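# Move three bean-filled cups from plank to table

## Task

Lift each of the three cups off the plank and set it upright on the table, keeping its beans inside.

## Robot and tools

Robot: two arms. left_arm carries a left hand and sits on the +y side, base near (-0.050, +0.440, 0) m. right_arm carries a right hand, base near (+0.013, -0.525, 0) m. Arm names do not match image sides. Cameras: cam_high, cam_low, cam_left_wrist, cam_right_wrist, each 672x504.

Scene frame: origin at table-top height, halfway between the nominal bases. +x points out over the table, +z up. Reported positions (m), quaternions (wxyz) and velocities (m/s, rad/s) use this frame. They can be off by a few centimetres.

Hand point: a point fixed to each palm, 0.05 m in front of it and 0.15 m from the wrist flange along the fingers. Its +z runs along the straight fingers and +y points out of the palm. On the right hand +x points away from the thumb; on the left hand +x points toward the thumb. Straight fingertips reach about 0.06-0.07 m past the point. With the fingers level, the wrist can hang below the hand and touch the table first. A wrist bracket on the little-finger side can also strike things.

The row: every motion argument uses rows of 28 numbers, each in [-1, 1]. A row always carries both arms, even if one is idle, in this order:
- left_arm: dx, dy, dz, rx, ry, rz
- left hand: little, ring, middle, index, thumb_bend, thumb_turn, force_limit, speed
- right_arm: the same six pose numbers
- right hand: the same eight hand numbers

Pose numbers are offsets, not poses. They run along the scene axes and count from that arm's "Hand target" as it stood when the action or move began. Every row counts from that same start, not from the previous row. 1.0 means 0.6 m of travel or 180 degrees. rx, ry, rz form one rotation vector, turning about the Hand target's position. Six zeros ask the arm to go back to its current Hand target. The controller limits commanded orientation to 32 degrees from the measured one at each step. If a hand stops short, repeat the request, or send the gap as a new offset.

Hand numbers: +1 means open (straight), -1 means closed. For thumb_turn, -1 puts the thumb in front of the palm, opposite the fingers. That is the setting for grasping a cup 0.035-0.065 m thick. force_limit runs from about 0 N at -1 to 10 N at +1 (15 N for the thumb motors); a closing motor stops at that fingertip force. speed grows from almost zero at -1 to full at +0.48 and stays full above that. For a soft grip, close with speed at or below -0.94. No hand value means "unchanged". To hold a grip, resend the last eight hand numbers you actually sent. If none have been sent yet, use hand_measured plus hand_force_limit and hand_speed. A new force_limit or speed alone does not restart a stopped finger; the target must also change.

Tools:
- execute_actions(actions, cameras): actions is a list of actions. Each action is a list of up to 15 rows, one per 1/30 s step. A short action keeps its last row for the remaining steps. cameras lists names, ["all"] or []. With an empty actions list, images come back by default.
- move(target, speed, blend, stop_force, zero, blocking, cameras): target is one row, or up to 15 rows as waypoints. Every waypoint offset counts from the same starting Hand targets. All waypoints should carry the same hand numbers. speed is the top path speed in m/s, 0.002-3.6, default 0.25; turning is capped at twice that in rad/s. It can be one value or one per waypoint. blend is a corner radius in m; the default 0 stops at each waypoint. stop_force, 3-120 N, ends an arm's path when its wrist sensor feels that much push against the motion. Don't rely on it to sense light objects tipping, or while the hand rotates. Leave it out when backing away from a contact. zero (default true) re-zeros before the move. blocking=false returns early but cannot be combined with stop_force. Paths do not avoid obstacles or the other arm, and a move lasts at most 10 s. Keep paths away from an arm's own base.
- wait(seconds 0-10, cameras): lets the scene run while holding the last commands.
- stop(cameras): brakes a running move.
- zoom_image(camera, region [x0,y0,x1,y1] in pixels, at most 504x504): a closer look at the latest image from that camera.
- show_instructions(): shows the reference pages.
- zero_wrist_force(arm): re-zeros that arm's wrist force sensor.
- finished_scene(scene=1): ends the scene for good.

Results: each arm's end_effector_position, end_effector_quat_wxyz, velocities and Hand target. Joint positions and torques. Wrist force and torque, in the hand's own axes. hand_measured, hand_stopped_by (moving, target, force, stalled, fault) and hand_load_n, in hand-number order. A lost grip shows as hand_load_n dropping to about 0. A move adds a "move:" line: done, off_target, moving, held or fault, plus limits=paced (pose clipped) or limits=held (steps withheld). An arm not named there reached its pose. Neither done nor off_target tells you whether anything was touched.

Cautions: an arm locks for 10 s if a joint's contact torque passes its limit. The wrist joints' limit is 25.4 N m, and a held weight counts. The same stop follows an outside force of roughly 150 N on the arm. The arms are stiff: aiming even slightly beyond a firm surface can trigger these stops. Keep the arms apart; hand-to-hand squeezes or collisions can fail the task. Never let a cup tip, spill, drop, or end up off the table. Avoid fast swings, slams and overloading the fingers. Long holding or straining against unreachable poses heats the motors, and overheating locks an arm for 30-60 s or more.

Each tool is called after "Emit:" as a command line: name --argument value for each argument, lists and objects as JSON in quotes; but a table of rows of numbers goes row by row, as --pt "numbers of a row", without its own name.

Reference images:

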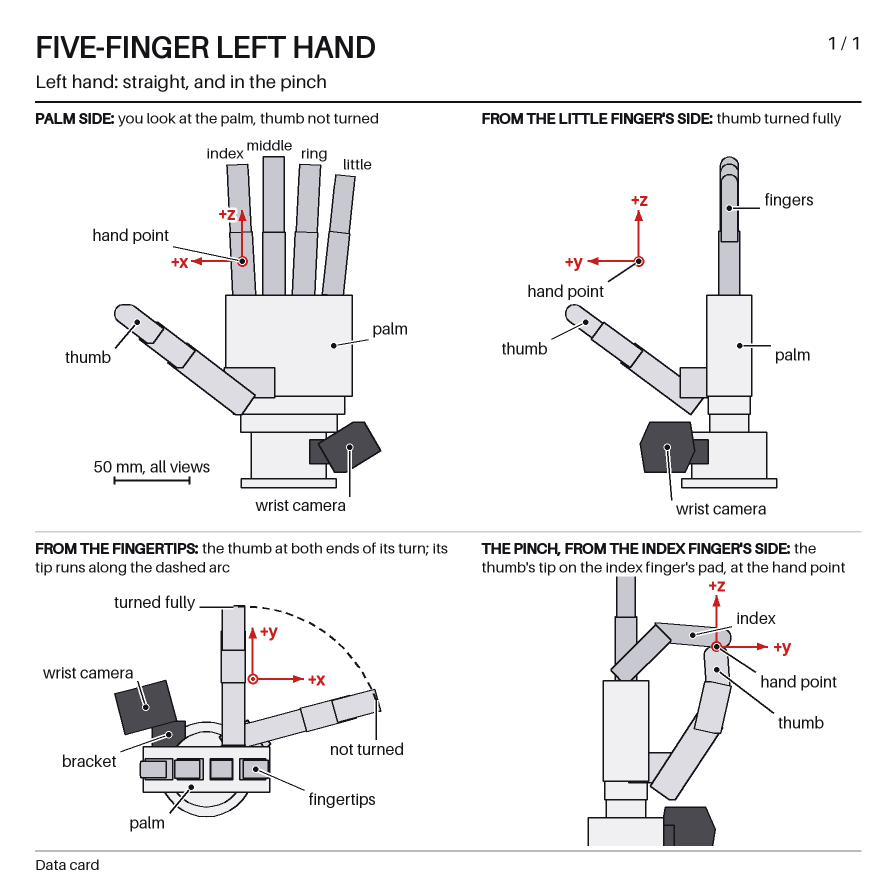

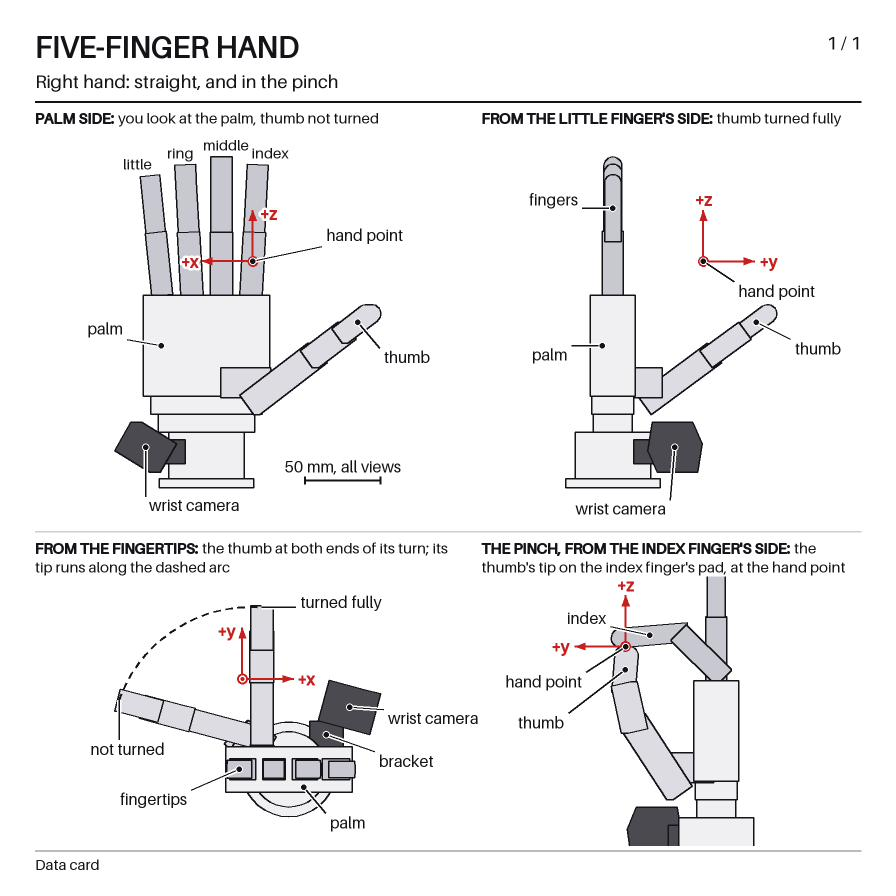

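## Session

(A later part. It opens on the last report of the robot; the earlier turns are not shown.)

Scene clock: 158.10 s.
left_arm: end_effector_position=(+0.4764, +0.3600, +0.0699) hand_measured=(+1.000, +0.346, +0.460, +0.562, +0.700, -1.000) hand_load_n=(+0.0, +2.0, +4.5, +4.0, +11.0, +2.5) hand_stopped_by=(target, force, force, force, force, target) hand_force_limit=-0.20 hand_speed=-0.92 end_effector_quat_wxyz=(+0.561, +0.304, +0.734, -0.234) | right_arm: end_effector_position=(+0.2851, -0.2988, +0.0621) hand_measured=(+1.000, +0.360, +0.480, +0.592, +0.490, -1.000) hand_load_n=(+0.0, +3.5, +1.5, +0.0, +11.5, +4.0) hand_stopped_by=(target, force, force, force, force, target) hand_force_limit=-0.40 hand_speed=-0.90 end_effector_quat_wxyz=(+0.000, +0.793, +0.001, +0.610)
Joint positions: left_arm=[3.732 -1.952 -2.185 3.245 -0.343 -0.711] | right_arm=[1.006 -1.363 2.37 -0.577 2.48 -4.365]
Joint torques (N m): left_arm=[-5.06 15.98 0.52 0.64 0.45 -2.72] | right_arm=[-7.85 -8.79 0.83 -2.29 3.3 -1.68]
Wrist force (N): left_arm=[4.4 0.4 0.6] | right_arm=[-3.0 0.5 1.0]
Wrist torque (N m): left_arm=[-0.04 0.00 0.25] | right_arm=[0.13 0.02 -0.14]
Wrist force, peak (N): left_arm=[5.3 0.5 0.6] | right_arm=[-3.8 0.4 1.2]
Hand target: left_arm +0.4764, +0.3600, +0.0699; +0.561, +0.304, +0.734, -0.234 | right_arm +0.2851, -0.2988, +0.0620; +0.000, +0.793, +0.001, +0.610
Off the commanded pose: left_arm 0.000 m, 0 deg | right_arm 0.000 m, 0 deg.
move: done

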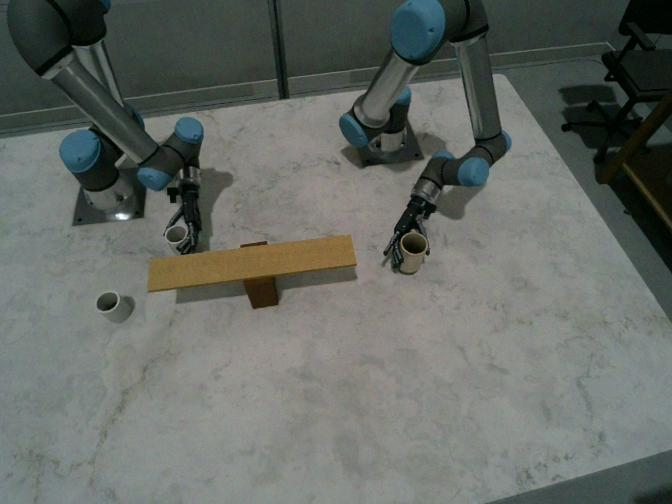

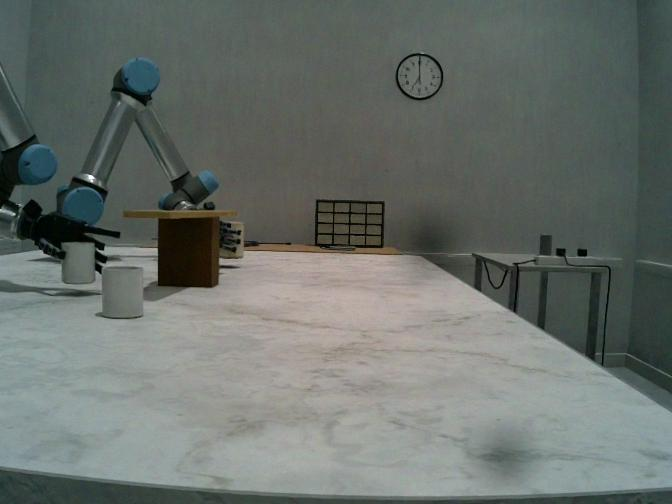

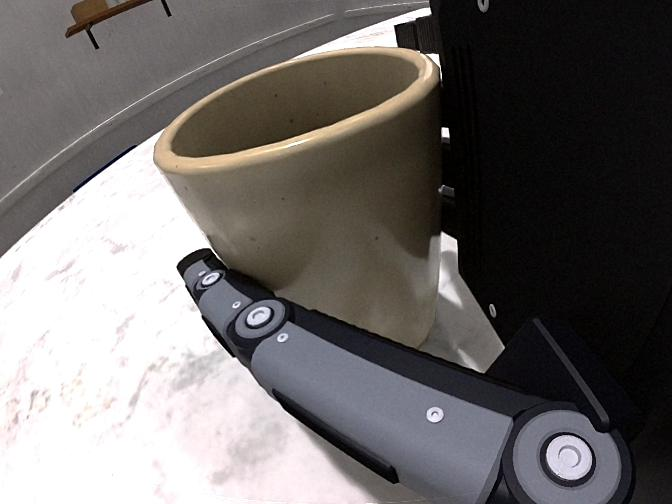

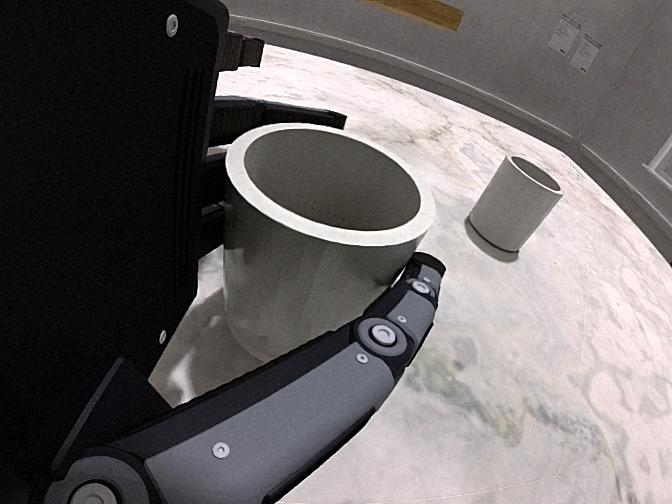

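Emit:
move --target '[0, 0, -0.07, 0, 0, 0, 1, 0.1, 0.1, 0.1, 0.2, -1, -0.2, -0.92, 0, 0, -0.065, 0, 0, 0, 1, 0.2, 0.2, 0.2, 0.2, -1, -0.4, -0.9]' --speed 0.012 --stop_force 4 --cameras '["all"]'

Emit:
zoom_image --camera "cam_low" --region '[40, 170, 260, 330]'

Scene clock: 169.80 s.
left_arm: end_effector_position=(+0.4764, +0.3600, +0.0424) hand_measured=(+1.000, +0.346, +0.460, +0.562, +0.700, -1.000) hand_load_n=(+0.0, +3.0, +4.0, +3.0, +11.0, +1.0) hand_stopped_by=(target, force, force, force, force, target) hand_force_limit=-0.20 hand_speed=-0.92 end_effector_quat_wxyz=(+0.561, +0.304, +0.734, -0.234) | right_arm: end_effector_position=(+0.2851, -0.2988, +0.0377) hand_measured=(+1.000, +0.360, +0.480, +0.592, +0.490, -1.000) hand_load_n=(+0.0, +4.0, +1.5, +0.0, +12.0, +2.0) hand_stopped_by=(target, force, force, force, force, target) hand_force_limit=-0.40 hand_speed=-0.90 end_effector_quat_wxyz=(+0.000, +0.793, +0.001, +0.610)
Joint positions: left_arm=[3.732 -2.02 -2.196 3.324 -0.343 -0.711] | right_arm=[1.006 -1.291 2.386 -0.664 2.48 -4.365]
Joint torques (N m): left_arm=[1.33 35.78 17.26 -3.86 0.92 -1.23] | right_arm=[-7.49 -35.27 -21.47 2.52 1.54 0.73]
Wrist force (N): left_arm=[1.8 1.5 0.1] | right_arm=[-1.2 1.2 0.2]
Wrist torque (N m): left_arm=[0.05 -0.01 0.15] | right_arm=[0.18 -0.02 -0.16]
Wrist force, peak (N): left_arm=[-8.1 2.6 -3.0] | right_arm=[5.9 -0.5 -0.6]
Hand target: left_arm +0.4764, +0.3600, +0.0424; +0.561, +0.304, +0.734, -0.234 (not the last commanded pose) | right_arm +0.2851, -0.2988, +0.0377; +0.000, +0.793, +0.001, +0.610 (not the last commanded pose)
Off the commanded pose: left_arm 0.014 m, 0 deg | right_arm 0.015 m, 0 deg.
move: contact (left_arm, right_arm)

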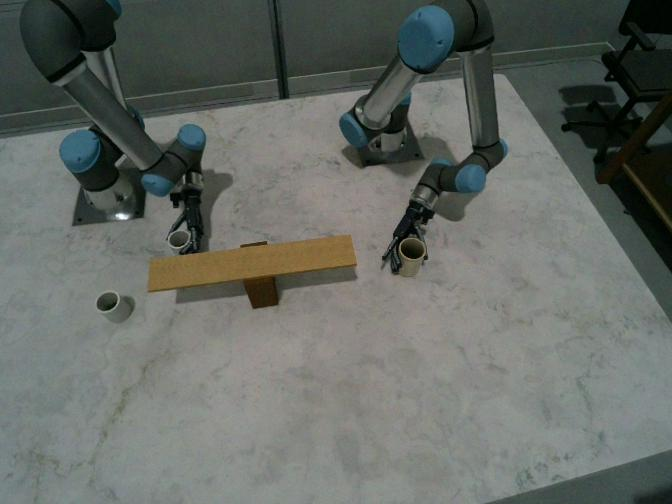

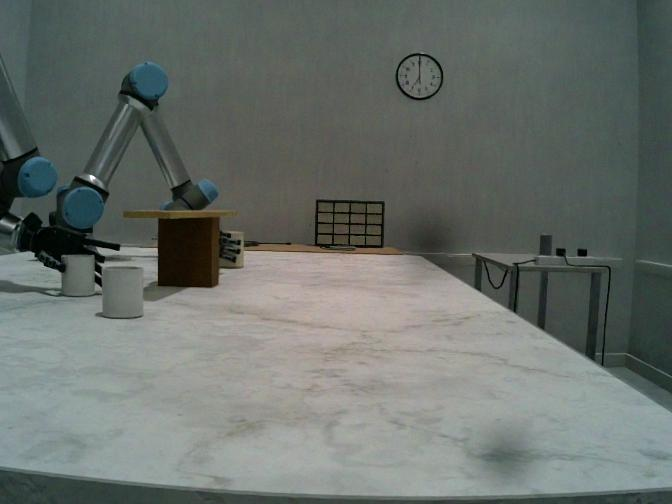

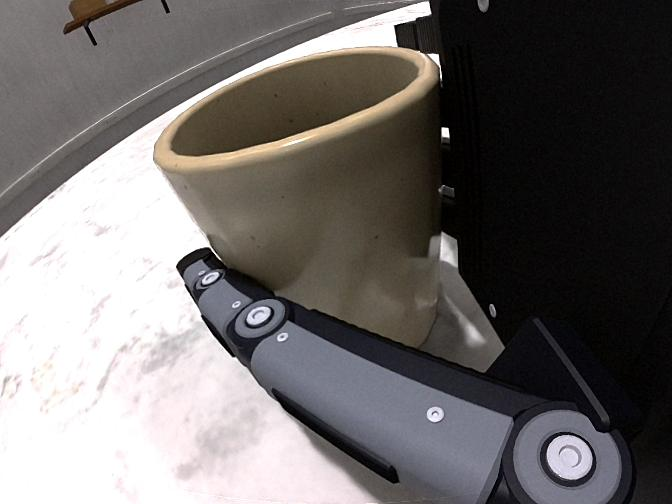

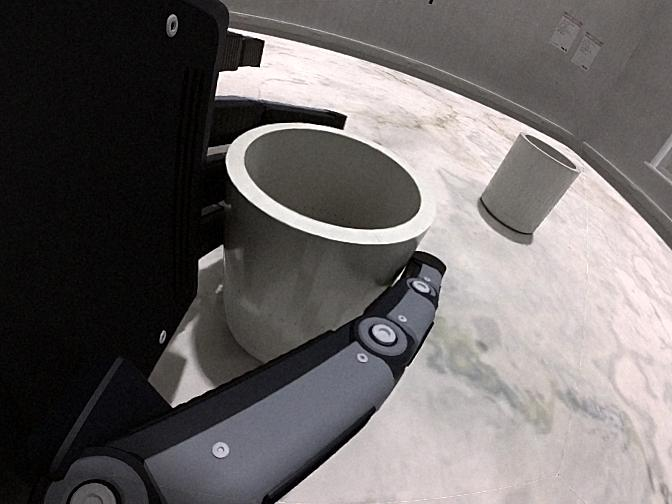

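Scaled by 2.291.

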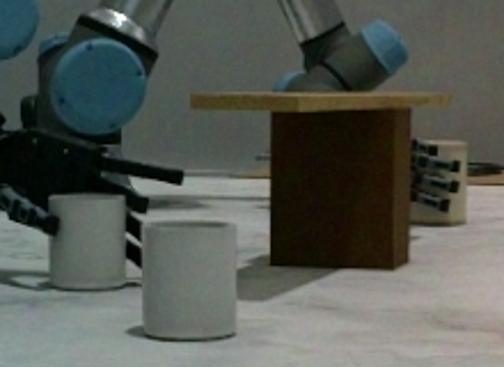

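Emit:
move --target '[0, 0, 0, 0, 0, 0, 1, 1, 1, 1, 1, -1, -0.2, -0.85, 0, 0, 0, 0, 0, 0, 1, 1, 1, 1, 1, -1, -0.4, -0.85]' --cameras '["all"]'

Emit:
zoom_image --camera "cam_high" --region '[360, 170, 460, 290]'

Emit:
zoom_image --camera "cam_high" --region '[120, 150, 240, 290]'

Emit:
zoom_image --camera "cam_low" --region '[40, 170, 260, 330]'

Scene clock: 173.17 s.
left_arm: end_effector_position=(+0.4764, +0.3600, +0.0424) hand_measured=(+1.000, +1.000, +1.000, +1.000, +1.000, -1.000) hand_load_n=(+0.0, +0.0, -0.5, +0.0, +0.0, +0.0) hand_stopped_by=(target, target, target, target, target, target) hand_force_limit=-0.20 hand_speed=-0.85 end_effector_quat_wxyz=(+0.561, +0.304, +0.734, -0.234) | right_arm: end_effector_position=(+0.2851, -0.2988, +0.0377) hand_measured=(+1.000, +1.000, +1.000, +1.000, +1.000, -1.000) hand_load_n=(+0.0, +0.0, +0.0, +0.0, +0.0, +0.0) hand_stopped_by=(target, target, target, target, target, target) hand_force_limit=-0.40 hand_speed=-0.85 end_effector_quat_wxyz=(+0.000, +0.793, +0.001, +0.610)
Joint positions: left_arm=[3.732 -2.02 -2.196 3.324 -0.343 -0.711] | right_arm=[1.006 -1.291 2.386 -0.664 2.48 -4.365]
Joint torques (N m): left_arm=[2.62 25.65 12.05 -1.79 2.61 -0.84] | right_arm=[-6.6 -33.4 -15.42 1.12 1.49 0.69]
Wrist force (N): left_arm=[1.0 0.2 -0.2] | right_arm=[-1.0 0.5 0.4]
Wrist torque (N m): left_arm=[-0.01 0.01 0.19] | right_arm=[0.15 0.03 -0.12]
Wrist force, peak (N): left_arm=[-0.2 2.5 -2.0] | right_arm=[-1.3 1.3 0.2]
Hand target: left_arm +0.4764, +0.3600, +0.0424; +0.561, +0.304, +0.734, -0.234 | right_arm +0.2851, -0.2988, +0.0377; +0.000, +0.793, +0.001, +0.610
Off the commanded pose: left_arm 0.000 m, 0 deg | right_arm 0.000 m, 0 deg.
move: done

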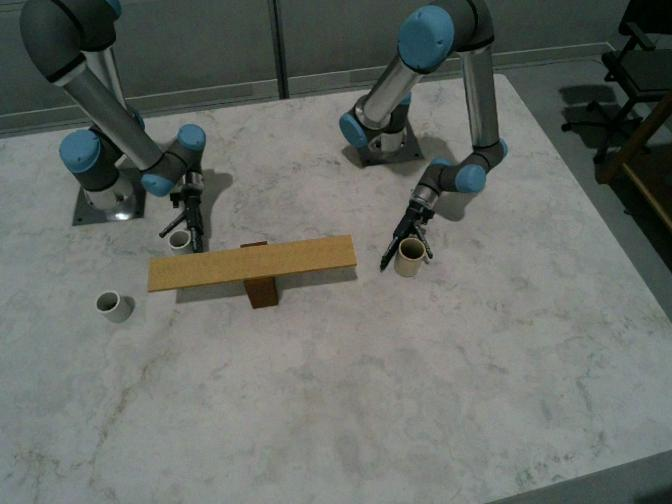

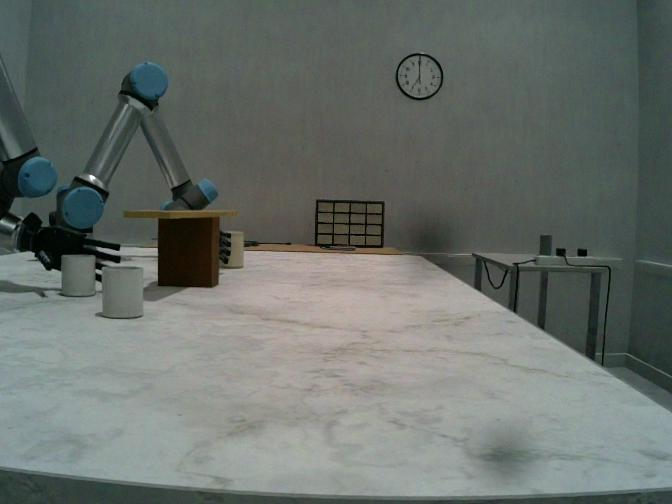

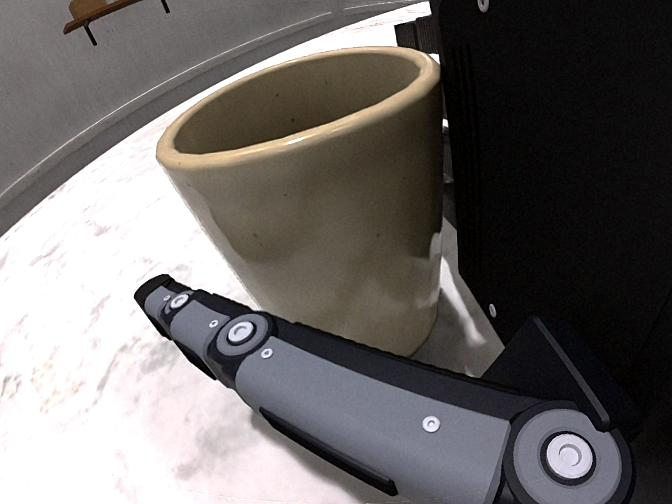

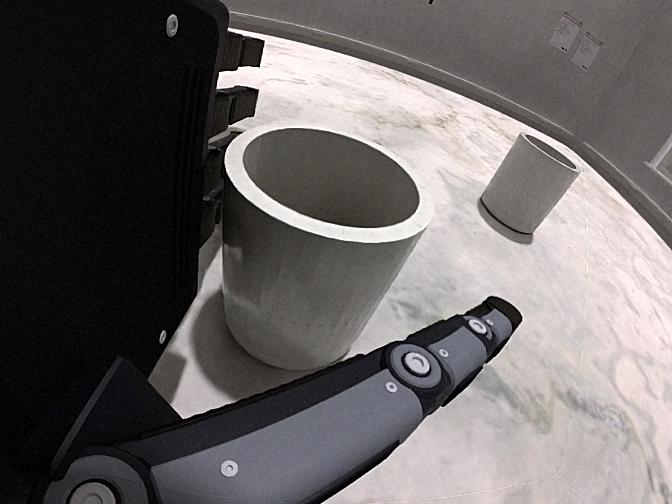

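Scaled by 4.200.

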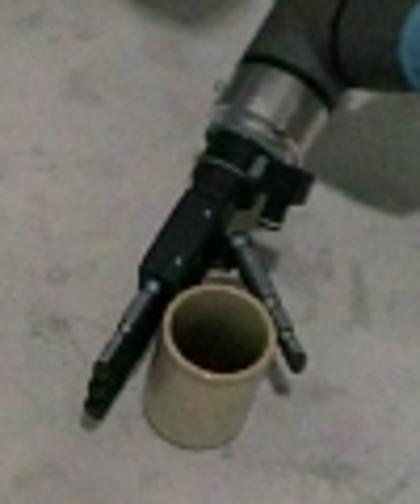

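Scaled by 3.600.

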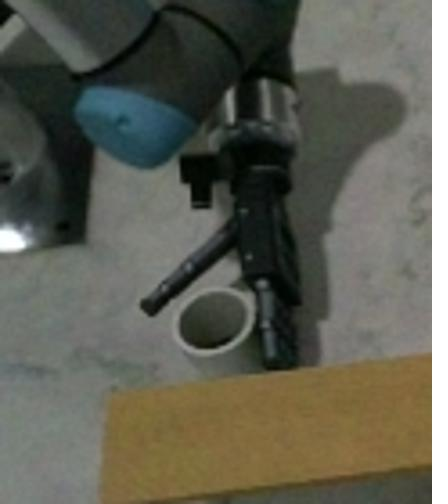

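Scaled by 2.291.

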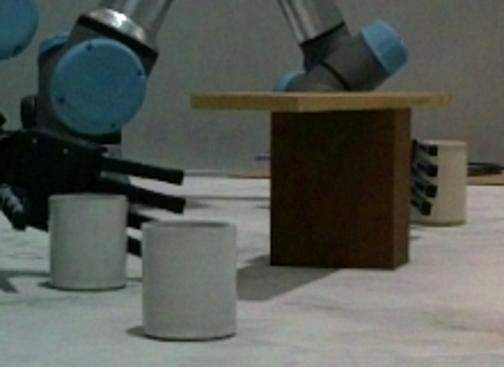

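Emit:
move --pt "-0.1414 0.1414 0 0 0 0 1 1 1 1 1 -1 -0.2 -0.85 -0.19 0 0 0 0 0 1 1 1 1 1 -1 -0.4 -0.85" --pt "-0.1414 0.1414 0.3 0 0 0 1 1 1 1 1 -1 -0.2 -0.85 -0.19 0 0.3 0 0 0 1 1 1 1 1 -1 -0.4 -0.85" --speed '[0.06, 0.15]' --cameras '["all"]'

Emit:
zoom_image --camera "cam_low" --region '[40, 170, 260, 330]'

Emit:
zoom_image --camera "cam_high" --region '[80, 190, 460, 340]'

Scene clock: 178.33 s.
left_arm: end_effector_position=(+0.3916, +0.4449, +0.2223) hand_measured=(+1.000, +1.000, +1.000, +1.000, +1.000, -1.000) hand_load_n=(+0.0, +0.0, +0.0, +0.0, +0.0, +0.5) hand_stopped_by=(target, target, target, target, target, target) hand_force_limit=-0.20 hand_speed=-0.85 end_effector_quat_wxyz=(+0.561, +0.304, +0.734, -0.234) | right_arm: end_effector_position=(+0.1711, -0.2988, +0.2176) hand_measured=(+1.000, +1.000, +1.000, +1.000, +1.000, -1.000) hand_load_n=(+0.0, +0.0, +0.0, +0.0, +0.0, +0.5) hand_stopped_by=(target, target, target, target, target, target) hand_force_limit=-0.40 hand_speed=-0.85 end_effector_quat_wxyz=(+0.000, +0.793, +0.001, +0.610)
Joint positions: left_arm=[4.192 -1.782 -2.341 1.833 -0.355 0.748] | right_arm=[1.411 -1.54 2.117 0.326 2.808 -3.837]
Joint torques (N m): left_arm=[7.42 27 -0.16 -4.35 -0.28 2.38] | right_arm=[6.62 -30.36 -26.27 4.09 -1.07 1.59]
Wrist force (N): left_arm=[1.4 0.8 -0.9] | right_arm=[-0.9 0.8 0.8]
Wrist torque (N m): left_arm=[0.11 -0.05 -0.01] | right_arm=[0.16 0.02 -0.29]
Wrist force, peak (N): left_arm=[2.1 0.7 -0.7] | right_arm=[-1.7 0.7 1.1]
Hand target: left_arm +0.3916, +0.4449, +0.2224; +0.561, +0.304, +0.734, -0.234 | right_arm +0.1711, -0.2988, +0.2177; +0.000, +0.793, +0.001, +0.610
Off the commanded pose: left_arm 0.000 m, 0 deg | right_arm 0.000 m, 0 deg.
move: done

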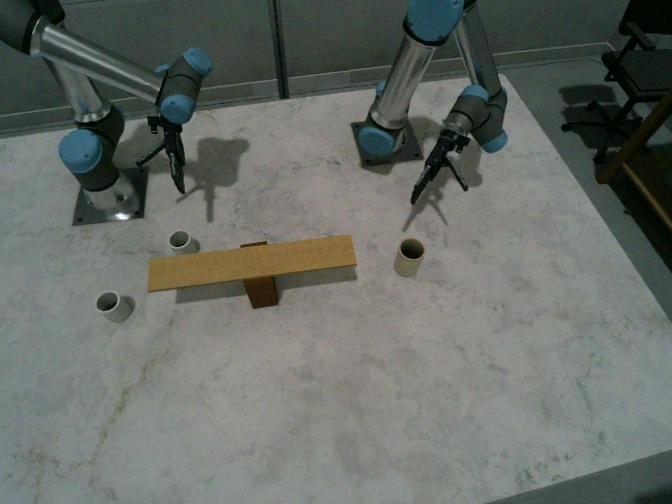

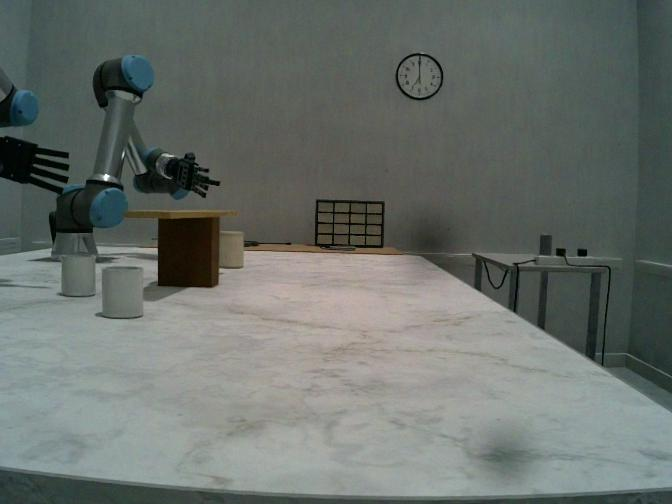

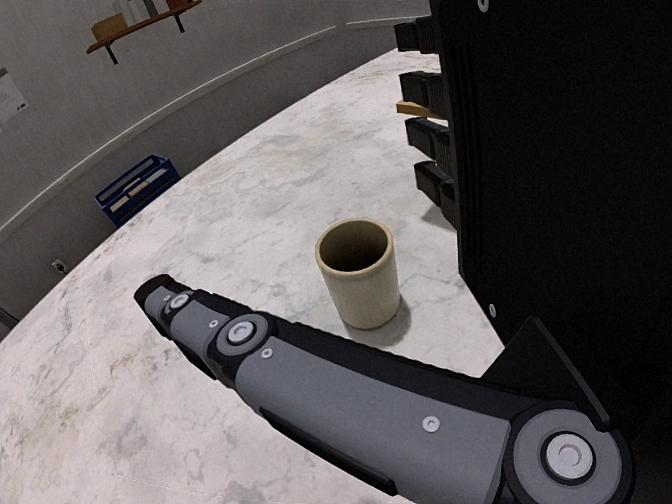

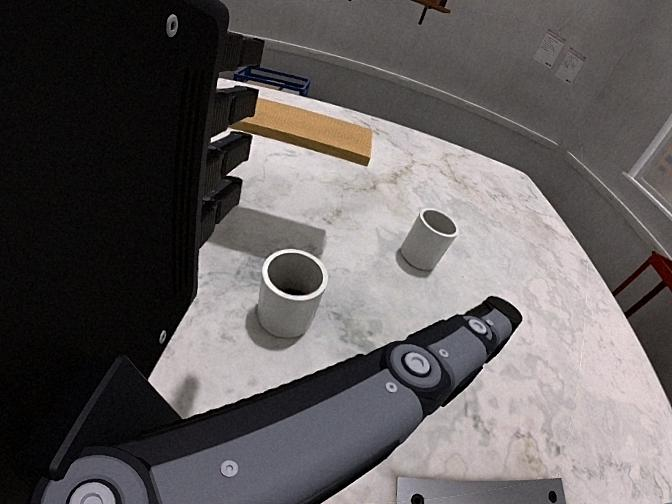

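Scaled by 2.291.

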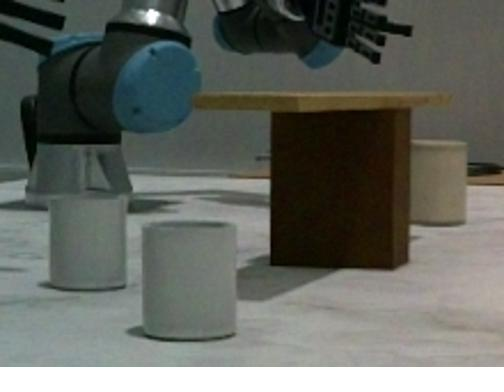

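Scaled by 1.326.

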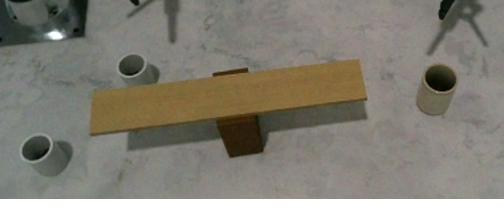

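Emit:
finished_scene --scene 1

The scene is finished: the task was done.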